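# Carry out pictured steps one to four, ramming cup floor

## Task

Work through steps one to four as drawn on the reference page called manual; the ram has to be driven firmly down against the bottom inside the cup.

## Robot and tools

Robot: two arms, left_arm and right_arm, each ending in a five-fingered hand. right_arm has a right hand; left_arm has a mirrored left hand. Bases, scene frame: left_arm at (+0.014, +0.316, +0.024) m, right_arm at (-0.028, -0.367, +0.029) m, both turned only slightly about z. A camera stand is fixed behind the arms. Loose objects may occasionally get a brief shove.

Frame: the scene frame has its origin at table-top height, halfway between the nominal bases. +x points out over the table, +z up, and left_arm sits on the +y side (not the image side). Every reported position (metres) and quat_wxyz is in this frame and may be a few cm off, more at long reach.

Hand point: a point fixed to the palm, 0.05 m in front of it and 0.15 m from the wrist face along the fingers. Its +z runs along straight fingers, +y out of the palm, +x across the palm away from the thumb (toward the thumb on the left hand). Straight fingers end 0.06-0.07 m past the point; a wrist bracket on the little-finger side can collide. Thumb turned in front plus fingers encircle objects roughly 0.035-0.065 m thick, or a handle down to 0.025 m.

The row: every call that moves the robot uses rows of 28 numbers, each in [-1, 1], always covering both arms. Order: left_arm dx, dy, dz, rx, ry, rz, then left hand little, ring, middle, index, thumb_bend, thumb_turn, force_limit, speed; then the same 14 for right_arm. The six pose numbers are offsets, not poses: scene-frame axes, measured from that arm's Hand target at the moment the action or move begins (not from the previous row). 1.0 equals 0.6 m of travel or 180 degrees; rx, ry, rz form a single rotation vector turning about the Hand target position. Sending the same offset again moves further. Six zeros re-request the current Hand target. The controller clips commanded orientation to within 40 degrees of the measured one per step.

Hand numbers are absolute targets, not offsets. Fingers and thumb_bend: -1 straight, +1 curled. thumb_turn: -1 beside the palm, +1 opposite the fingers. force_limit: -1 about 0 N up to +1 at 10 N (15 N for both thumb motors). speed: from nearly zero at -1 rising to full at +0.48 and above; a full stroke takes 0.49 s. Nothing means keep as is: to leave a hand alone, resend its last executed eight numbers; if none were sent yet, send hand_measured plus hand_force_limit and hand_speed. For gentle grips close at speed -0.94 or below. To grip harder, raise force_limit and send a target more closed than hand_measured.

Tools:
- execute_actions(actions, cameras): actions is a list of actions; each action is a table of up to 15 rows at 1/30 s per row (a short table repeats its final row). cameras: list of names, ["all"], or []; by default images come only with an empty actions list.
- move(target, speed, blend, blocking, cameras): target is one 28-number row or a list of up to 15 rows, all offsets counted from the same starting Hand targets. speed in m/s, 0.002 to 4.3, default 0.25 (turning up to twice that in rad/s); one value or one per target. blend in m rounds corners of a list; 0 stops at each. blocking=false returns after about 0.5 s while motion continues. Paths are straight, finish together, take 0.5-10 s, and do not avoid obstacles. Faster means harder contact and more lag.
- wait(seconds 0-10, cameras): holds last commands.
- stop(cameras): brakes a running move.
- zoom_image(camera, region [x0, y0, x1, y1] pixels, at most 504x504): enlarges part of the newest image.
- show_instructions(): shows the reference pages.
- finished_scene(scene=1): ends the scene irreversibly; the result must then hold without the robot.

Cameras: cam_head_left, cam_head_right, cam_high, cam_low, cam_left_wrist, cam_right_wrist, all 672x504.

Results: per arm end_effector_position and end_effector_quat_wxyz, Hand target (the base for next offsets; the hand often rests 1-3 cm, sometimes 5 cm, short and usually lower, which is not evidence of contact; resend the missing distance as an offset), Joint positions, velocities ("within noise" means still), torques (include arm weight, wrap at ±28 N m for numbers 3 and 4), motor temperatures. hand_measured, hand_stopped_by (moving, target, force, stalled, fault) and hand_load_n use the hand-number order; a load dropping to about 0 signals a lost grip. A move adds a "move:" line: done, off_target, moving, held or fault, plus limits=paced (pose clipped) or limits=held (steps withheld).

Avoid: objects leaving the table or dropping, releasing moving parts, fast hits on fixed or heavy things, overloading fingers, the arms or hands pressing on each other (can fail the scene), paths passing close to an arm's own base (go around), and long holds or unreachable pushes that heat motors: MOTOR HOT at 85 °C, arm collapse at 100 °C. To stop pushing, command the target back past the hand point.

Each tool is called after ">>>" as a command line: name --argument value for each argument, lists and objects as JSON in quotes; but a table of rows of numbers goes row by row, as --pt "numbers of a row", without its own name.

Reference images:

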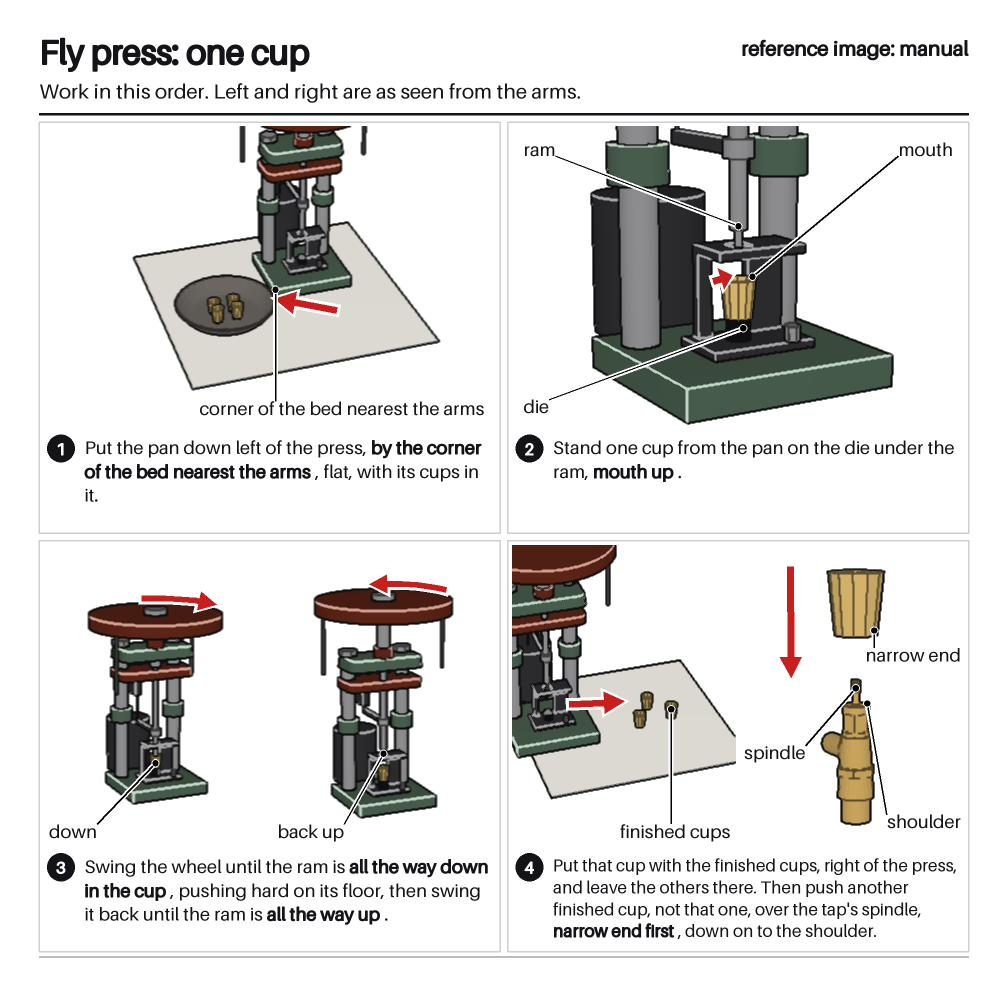

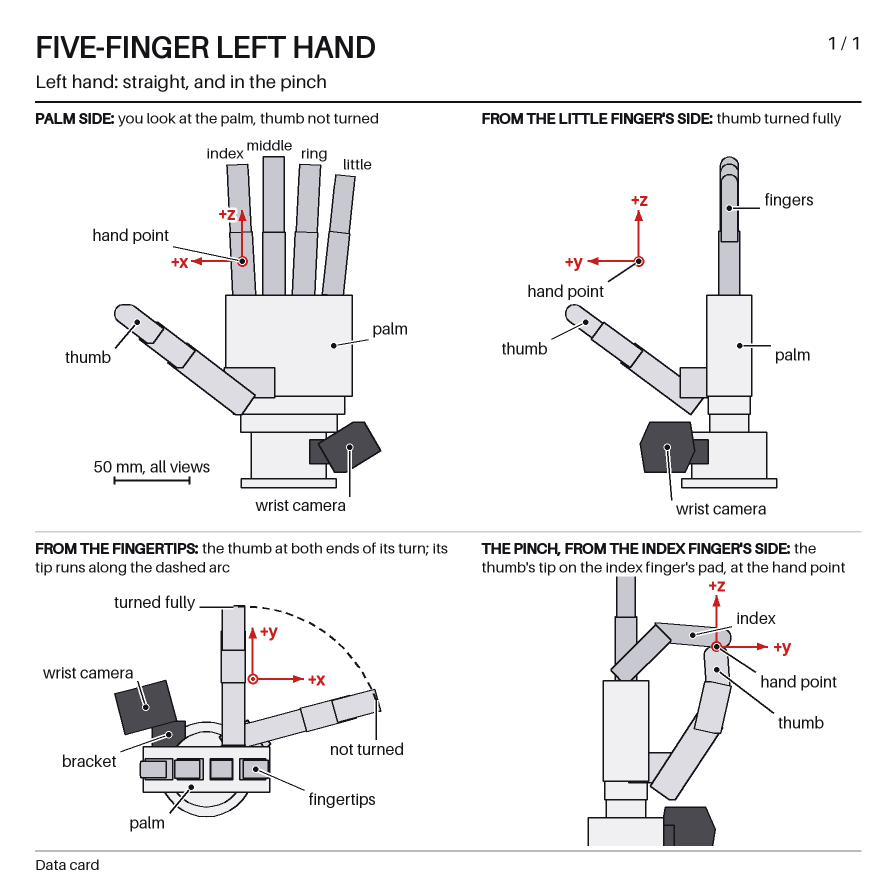

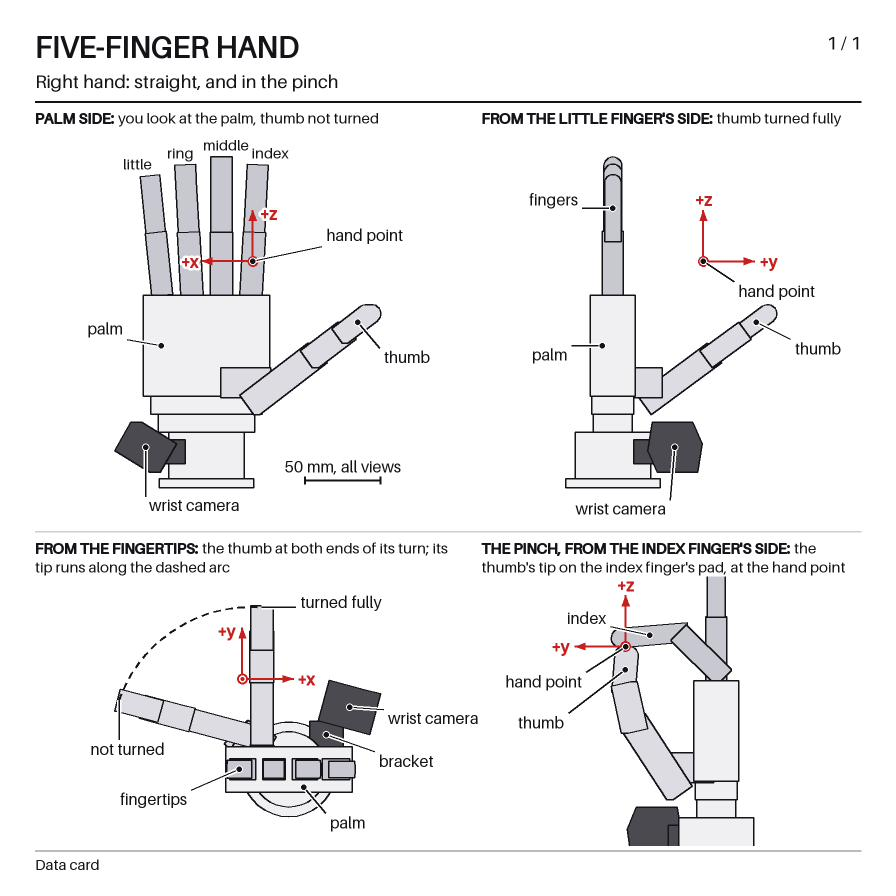

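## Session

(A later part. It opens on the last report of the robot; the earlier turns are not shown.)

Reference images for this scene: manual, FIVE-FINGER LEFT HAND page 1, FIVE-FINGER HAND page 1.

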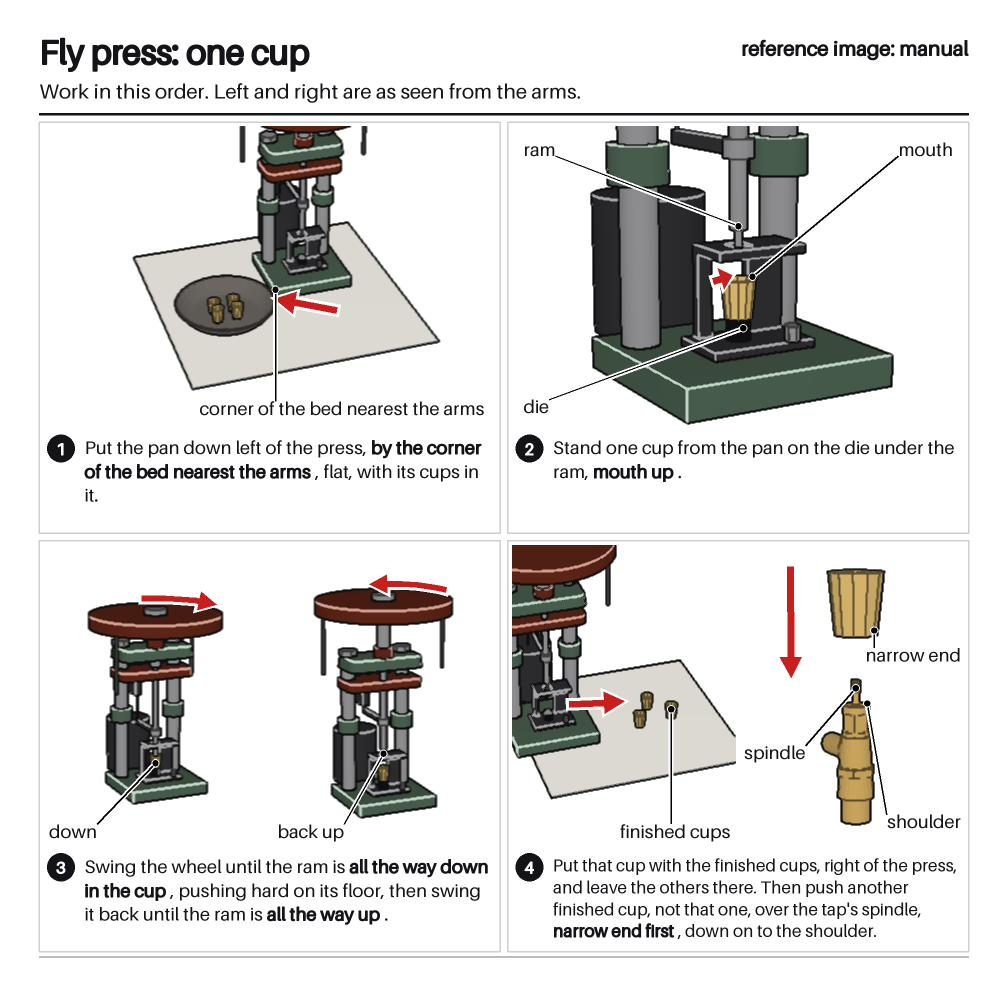

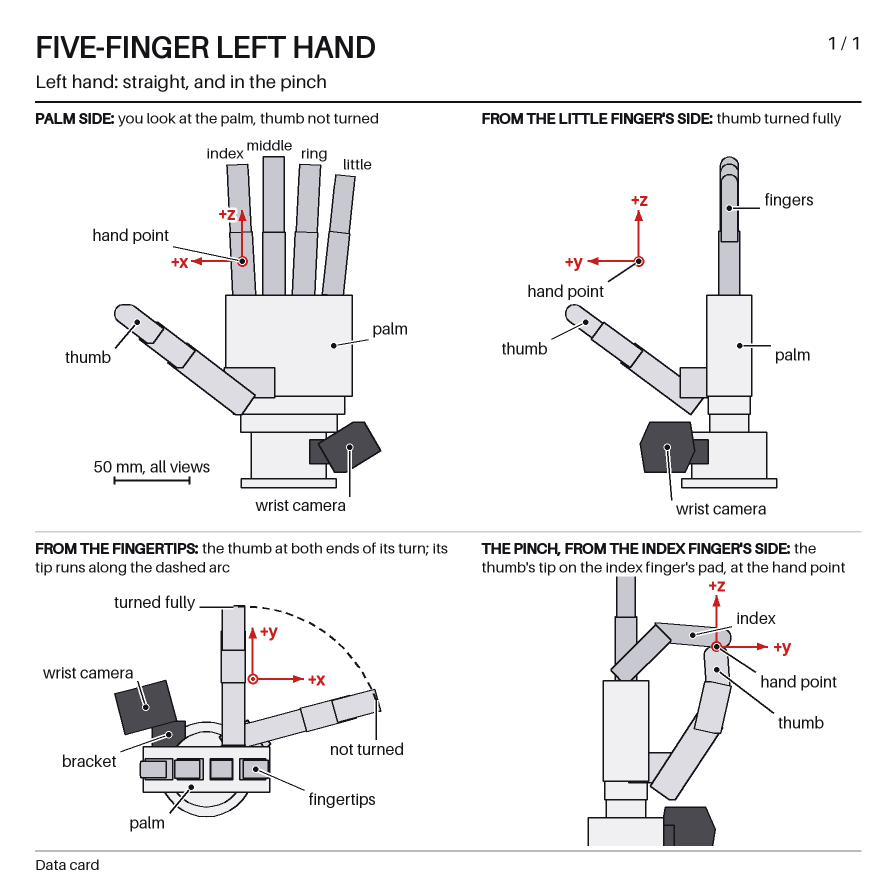

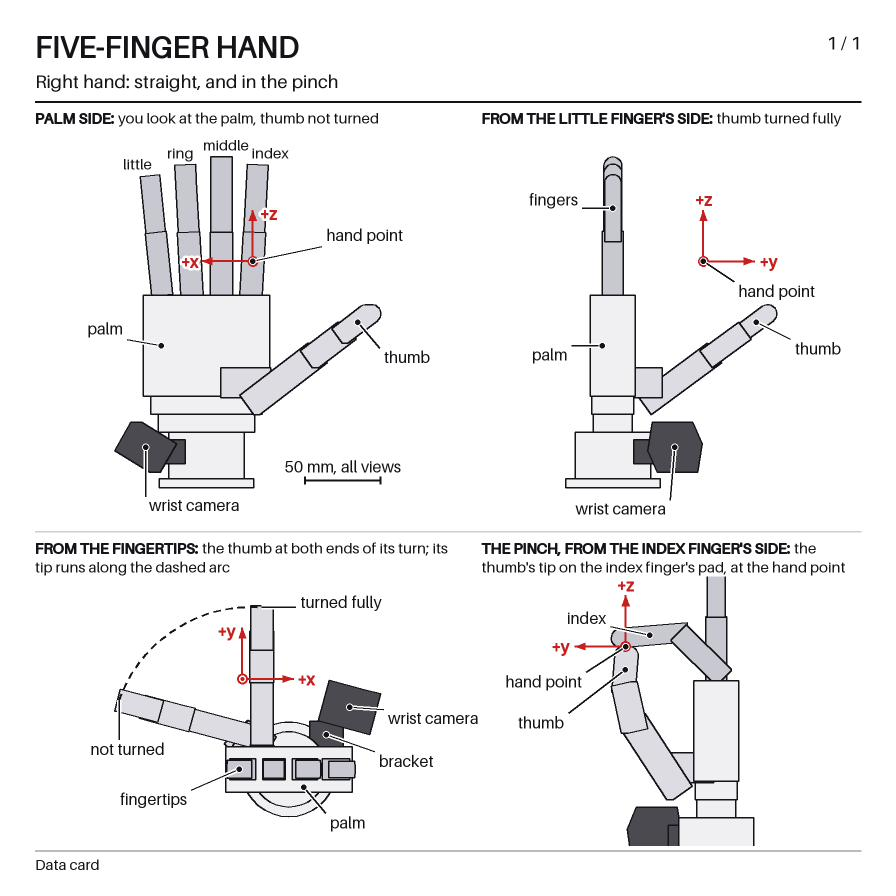

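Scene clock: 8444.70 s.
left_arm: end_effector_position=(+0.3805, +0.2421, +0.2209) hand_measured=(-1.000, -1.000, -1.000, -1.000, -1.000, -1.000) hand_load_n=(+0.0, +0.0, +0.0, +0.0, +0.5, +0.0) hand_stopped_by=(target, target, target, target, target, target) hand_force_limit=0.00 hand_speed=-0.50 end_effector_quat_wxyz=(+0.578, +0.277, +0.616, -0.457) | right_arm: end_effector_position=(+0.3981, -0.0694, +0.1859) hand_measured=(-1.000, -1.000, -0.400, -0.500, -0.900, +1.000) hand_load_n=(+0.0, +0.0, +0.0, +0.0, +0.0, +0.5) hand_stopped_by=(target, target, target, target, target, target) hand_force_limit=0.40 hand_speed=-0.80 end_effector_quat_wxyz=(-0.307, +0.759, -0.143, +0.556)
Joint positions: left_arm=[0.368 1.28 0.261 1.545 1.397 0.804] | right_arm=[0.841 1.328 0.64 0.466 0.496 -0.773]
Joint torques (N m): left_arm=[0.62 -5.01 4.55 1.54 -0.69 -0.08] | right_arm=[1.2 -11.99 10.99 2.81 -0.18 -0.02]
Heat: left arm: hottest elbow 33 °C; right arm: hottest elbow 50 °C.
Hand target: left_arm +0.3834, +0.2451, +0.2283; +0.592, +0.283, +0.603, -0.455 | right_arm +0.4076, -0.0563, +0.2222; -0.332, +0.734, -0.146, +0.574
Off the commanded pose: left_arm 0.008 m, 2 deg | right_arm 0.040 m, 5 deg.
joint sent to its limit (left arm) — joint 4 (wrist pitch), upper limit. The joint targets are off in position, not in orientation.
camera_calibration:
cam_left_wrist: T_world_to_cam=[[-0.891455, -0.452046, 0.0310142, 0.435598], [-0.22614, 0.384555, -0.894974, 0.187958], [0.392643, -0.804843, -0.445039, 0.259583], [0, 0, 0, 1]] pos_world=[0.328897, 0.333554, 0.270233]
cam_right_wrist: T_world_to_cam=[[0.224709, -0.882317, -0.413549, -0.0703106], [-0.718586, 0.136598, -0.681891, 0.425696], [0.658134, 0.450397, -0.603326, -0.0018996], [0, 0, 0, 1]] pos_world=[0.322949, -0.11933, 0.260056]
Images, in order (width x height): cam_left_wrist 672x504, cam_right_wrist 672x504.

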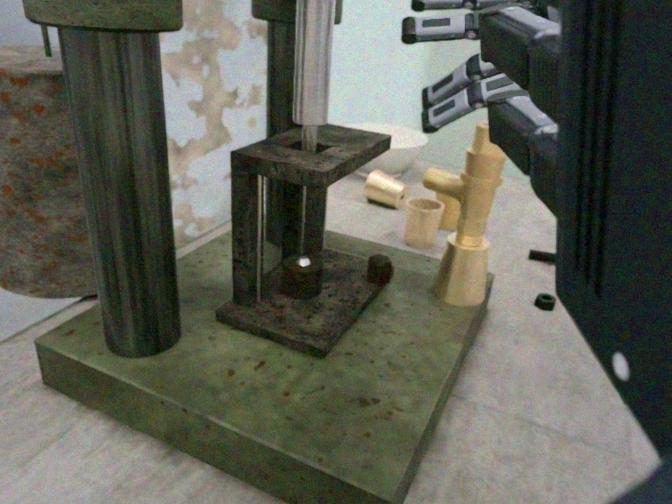

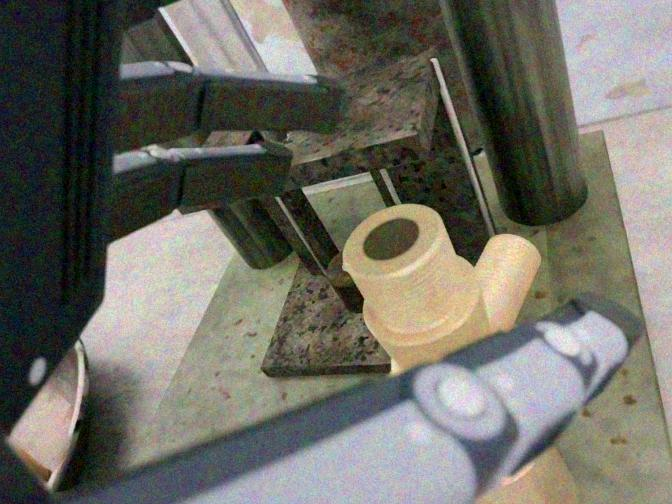

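>>> move --pt "0 0 0 0 0 0 -1 -1 -1 -1 -1 -1 0.0 -0.5 -0.0333 -0.0117 0.0417 0 0 0 -1 -1 -1 -1 -1 1.0 0.4 -0.7" --pt "0 0 0 0 0 0 -1 -1 -1 -1 -1 -1 0.0 -0.5 -0.1333 -0.0583 0.125 0 0 0 -1 -1 -1 -1 -1 1.0 0.4 -0.7" --speed 0.05 --blend 0.01 --cameras '["all"]'

Scene clock: 8457.27 s.
left_arm: end_effector_position=(+0.3805, +0.2421, +0.2209) hand_measured=(-1.000, -1.000, -1.000, -1.000, -1.000, -1.000) hand_load_n=(+0.0, +0.0, +0.0, +0.0, +0.0, +0.0) hand_stopped_by=(target, target, target, target, target, target) hand_force_limit=0.00 hand_speed=-0.50 end_effector_quat_wxyz=(+0.578, +0.277, +0.616, -0.457) | right_arm: end_effector_position=(+0.3323, -0.0940, +0.2878) hand_measured=(-1.000, -1.000, -1.000, -1.000, -1.000, +1.000) hand_load_n=(+0.0, +0.0, +0.0, +0.0, +0.0, +0.0) hand_stopped_by=(target, target, target, target, target, target) hand_force_limit=0.40 hand_speed=-0.70 end_effector_quat_wxyz=(-0.324, +0.739, -0.143, +0.573)
Joint positions: left_arm=[0.368 1.28 0.261 1.545 1.397 0.804] | right_arm=[0.951 0.964 0.64 0.162 0.604 -0.773]
Joint torques (N m): left_arm=[0.62 -5.01 4.56 1.55 -0.7 -0.08] | right_arm=[1.73 -8.18 9.84 1.24 0.2 0.2]
Heat: left arm: hottest elbow 33 °C; right arm: hottest elbow 50 °C.
Hand target: left_arm +0.3834, +0.2451, +0.2283; +0.592, +0.283, +0.603, -0.455 | right_arm +0.3276, -0.0913, +0.2972; -0.332, +0.734, -0.146, +0.574
Off the commanded pose: left_arm 0.008 m, 2 deg | right_arm 0.011 m, 1 deg.
joint sent to its limit (left arm) — joint 4 (wrist pitch), upper limit. The joint targets are off in position, not in orientation.
move: off_target (right_arm)
camera_calibration:
cam_left_wrist: T_world_to_cam=[[-0.891455, -0.452046, 0.0310142, 0.435598], [-0.22614, 0.384555, -0.894974, 0.187958], [0.392643, -0.804843, -0.445039, 0.259583], [0, 0, 0, 1]] pos_world=[0.328897, 0.333554, 0.270233]
cam_right_wrist: T_world_to_cam=[[0.250569, -0.867695, -0.429325, -0.0377717], [-0.681253, 0.157046, -0.715004, 0.450271], [0.68783, 0.471637, -0.551769, 0.0913003], [0, 0, 0, 1]] pos_world=[0.253413, -0.146548, 0.356106]

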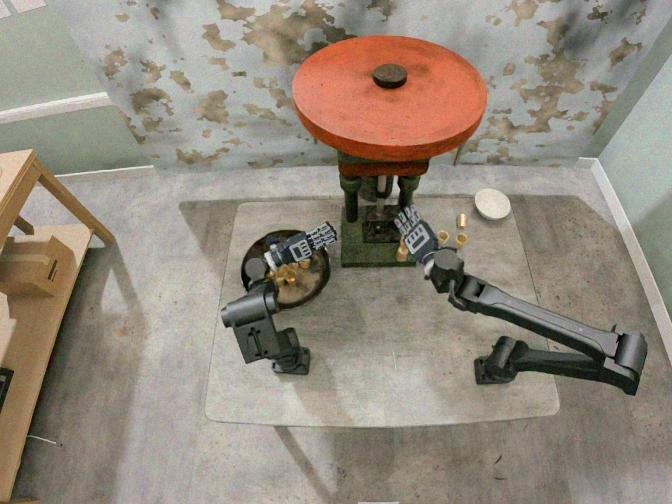

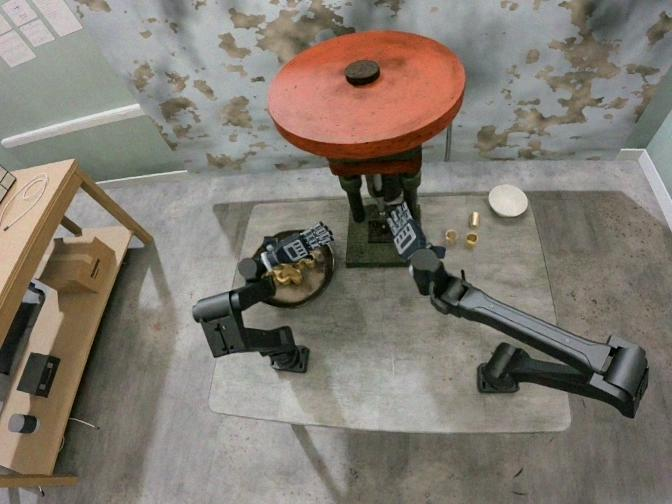

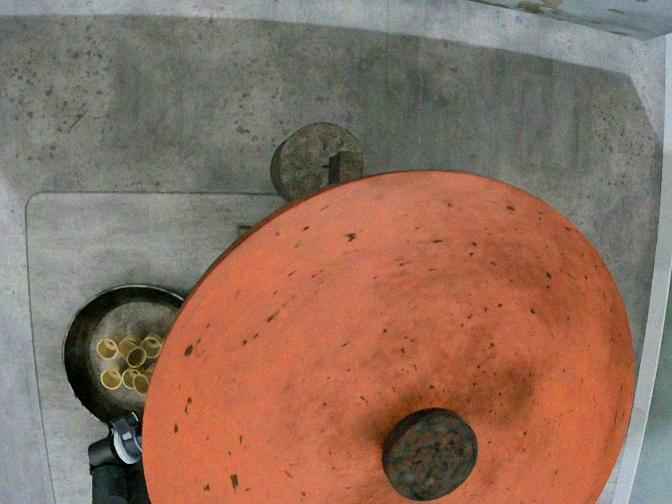

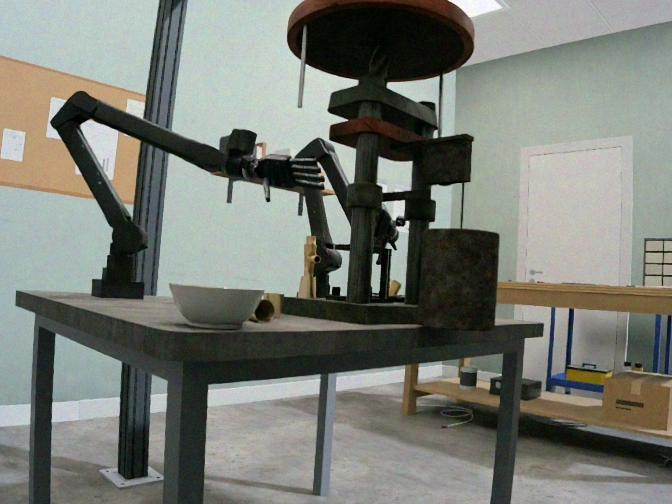

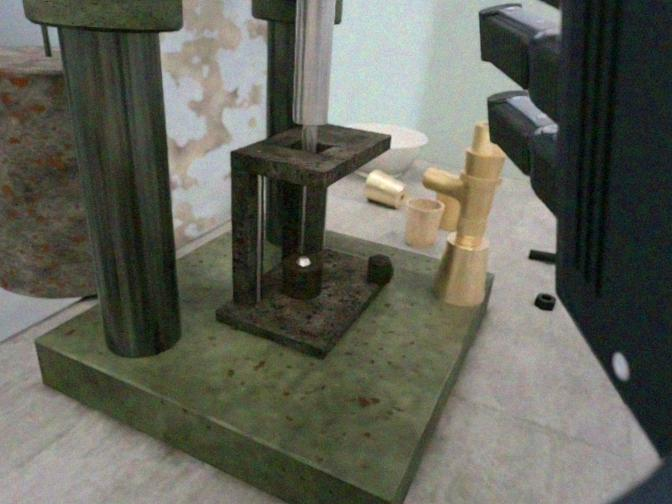

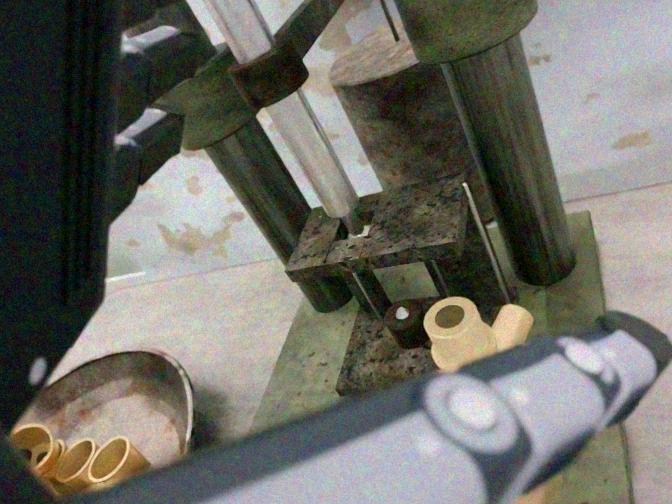

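>>> zoom_image --camera "cam_left_wrist" --region '[435, 220, 505, 290]'

>>> zoom_image --camera "cam_low" --region '[290, 225, 330, 305]'

>>> zoom_image --camera "cam_head_right" --region '[340, 170, 520, 290]'

>>> zoom_image --camera "cam_head_left" --region '[330, 170, 510, 290]'

Scaled by 7.200.

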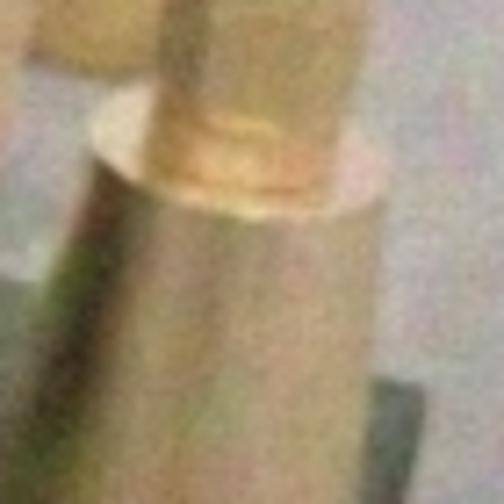

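Scaled by 6.300.

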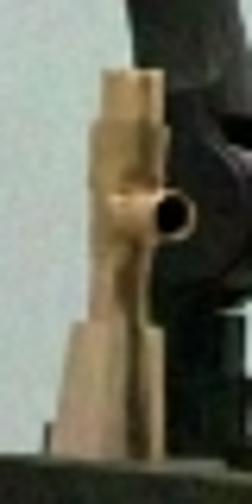

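Scaled by 2.800.

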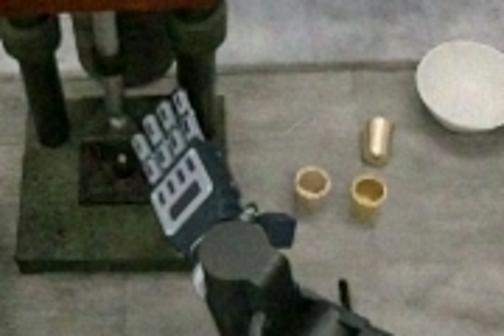

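Scaled by 2.800.

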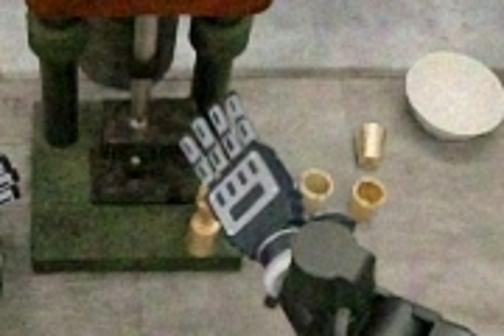

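>>> move --target '[0,0,0,0,0,0,-1,-1,-1,-1,-1,-1,0.0,-0.5,-0.15,-0.12,0.03,0,0,0,-1,-1,-1,-1,-1,1.0,0.4,-0.7]' --speed 0.12 --cameras '["cam_head_left","cam_head_right","cam_left_wrist","cam_right_wrist"]'

>>> zoom_image --camera "cam_left_wrist" --region '[400, 110, 520, 320]'

>>> zoom_image --camera "cam_head_left" --region '[230, 160, 520, 330]'

Scene clock: 8474.97 s.
left_arm: end_effector_position=(+0.3805, +0.2421, +0.2209) hand_measured=(-1.000, -1.000, -1.000, -1.000, -1.000, -1.000) hand_load_n=(+0.0, +0.0, +0.0, +0.0, +0.0, +0.0) hand_stopped_by=(target, target, target, target, target, target) hand_force_limit=0.00 hand_speed=-0.50 end_effector_quat_wxyz=(+0.578, +0.277, +0.616, -0.457) | right_arm: end_effector_position=(+0.2389, -0.1643, +0.3137) hand_measured=(-1.000, -1.000, -1.000, -1.000, -1.000, +1.000) hand_load_n=(+0.0, +0.0, +0.0, +0.0, +0.0, +0.0) hand_stopped_by=(target, target, target, target, target, target) hand_force_limit=0.40 hand_speed=-0.70 end_effector_quat_wxyz=(-0.331, +0.734, -0.141, +0.576)
Joint positions: left_arm=[0.368 1.28 0.261 1.545 1.397 0.804] | right_arm=[1.128 0.533 0.534 -0.164 0.772 -0.744]
Joint torques (N m): left_arm=[0.67 -5.01 4.55 1.54 -0.7 -0.08] | right_arm=[1.73 -2.73 10.06 1.09 0.21 0.25]
Heat: left arm: hottest elbow 33 °C; right arm: hottest elbow 50 °C.
Hand target: left_arm +0.3834, +0.2451, +0.2283; +0.592, +0.283, +0.603, -0.455 | right_arm +0.2376, -0.1633, +0.3152; -0.332, +0.734, -0.146, +0.574
Off the commanded pose: left_arm 0.008 m, 2 deg | right_arm 0.002 m, 1 deg.
joint sent to its limit (left arm) — joint 4 (wrist pitch), upper limit. The joint targets are off in position, not in orientation.
move: done
camera_calibration:
cam_left_wrist: T_world_to_cam=[[-0.891455, -0.452046, 0.0310142, 0.435598], [-0.22614, 0.384555, -0.894974, 0.187958], [0.392643, -0.804843, -0.445039, 0.259583], [0, 0, 0, 1]] pos_world=[0.328897, 0.333554, 0.270233]
cam_right_wrist: T_world_to_cam=[[0.262912, -0.860535, -0.4363, -0.0637972], [-0.673174, 0.160337, -0.721892, 0.417056], [0.691169, 0.4835, -0.537135, 0.199542], [0, 0, 0, 1]] pos_world=[0.159607, -0.218248, 0.380416]
Images, in order (width x height): cam_head_left 672x504, cam_head_right 672x504, cam_left_wrist 672x504, cam_right_wrist 672x504.

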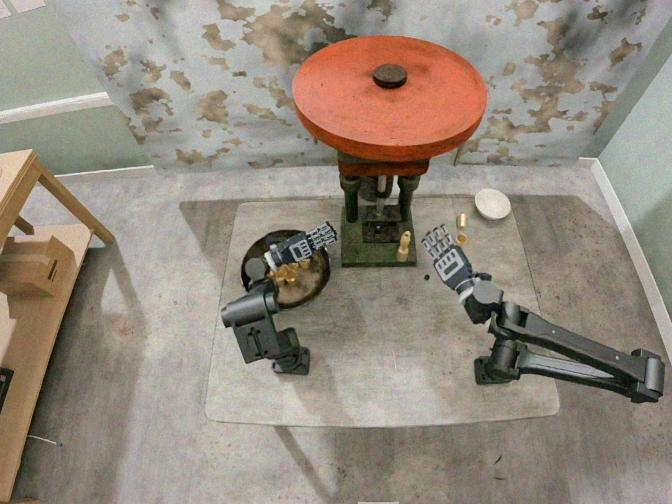

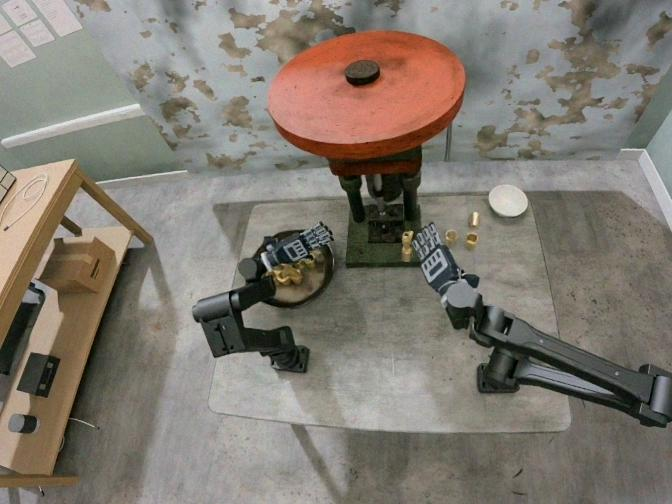

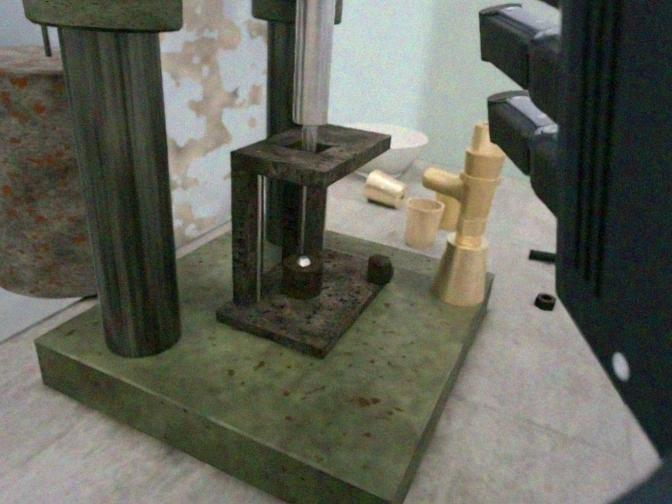

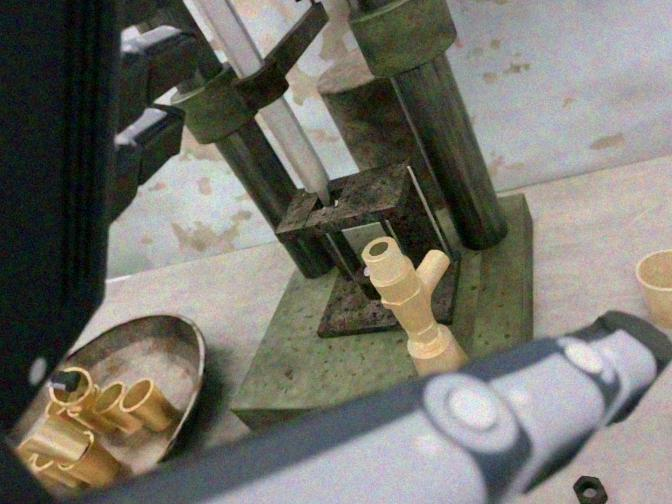

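Scaled by 2.400.

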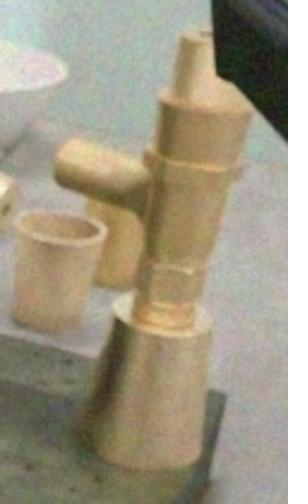

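Scaled by 1.738.

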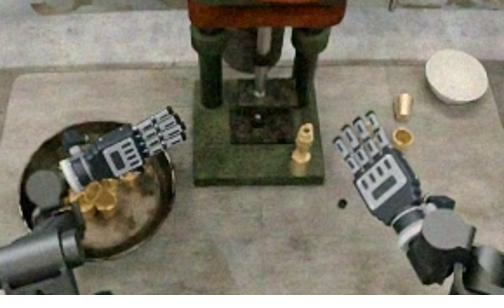

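>>> zoom_image --camera "cam_right_wrist" --region '[350, 220, 490, 380]'

>>> zoom_image --camera "cam_right_wrist" --region '[400, 310, 460, 370]'

>>> zoom_image --camera "cam_left_wrist" --region '[445, 220, 495, 260]'

Scaled by 3.150.

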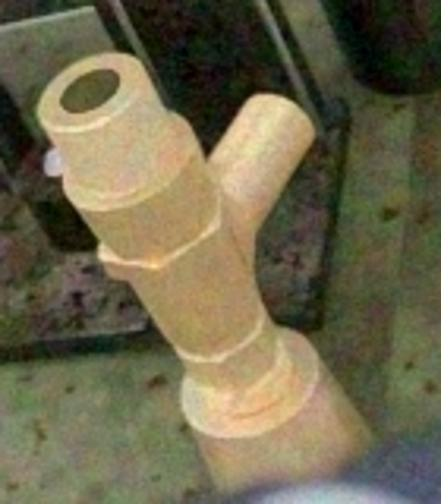

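Scaled by 8.400.

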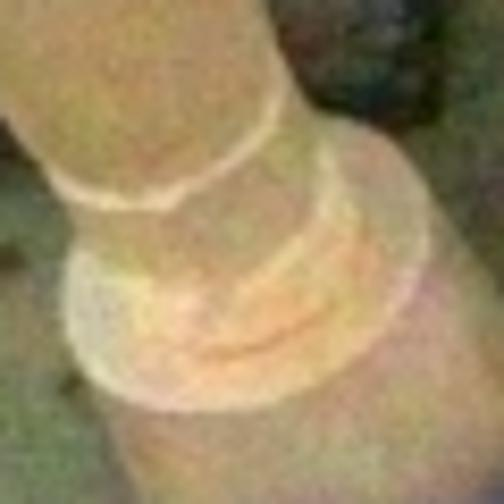

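Scaled by 10.080.

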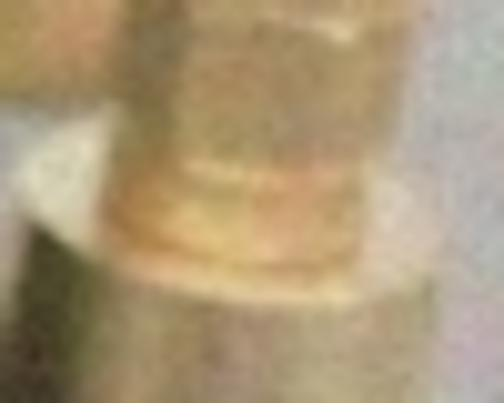

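>>> finished_scene

The scene is finished: the task was done.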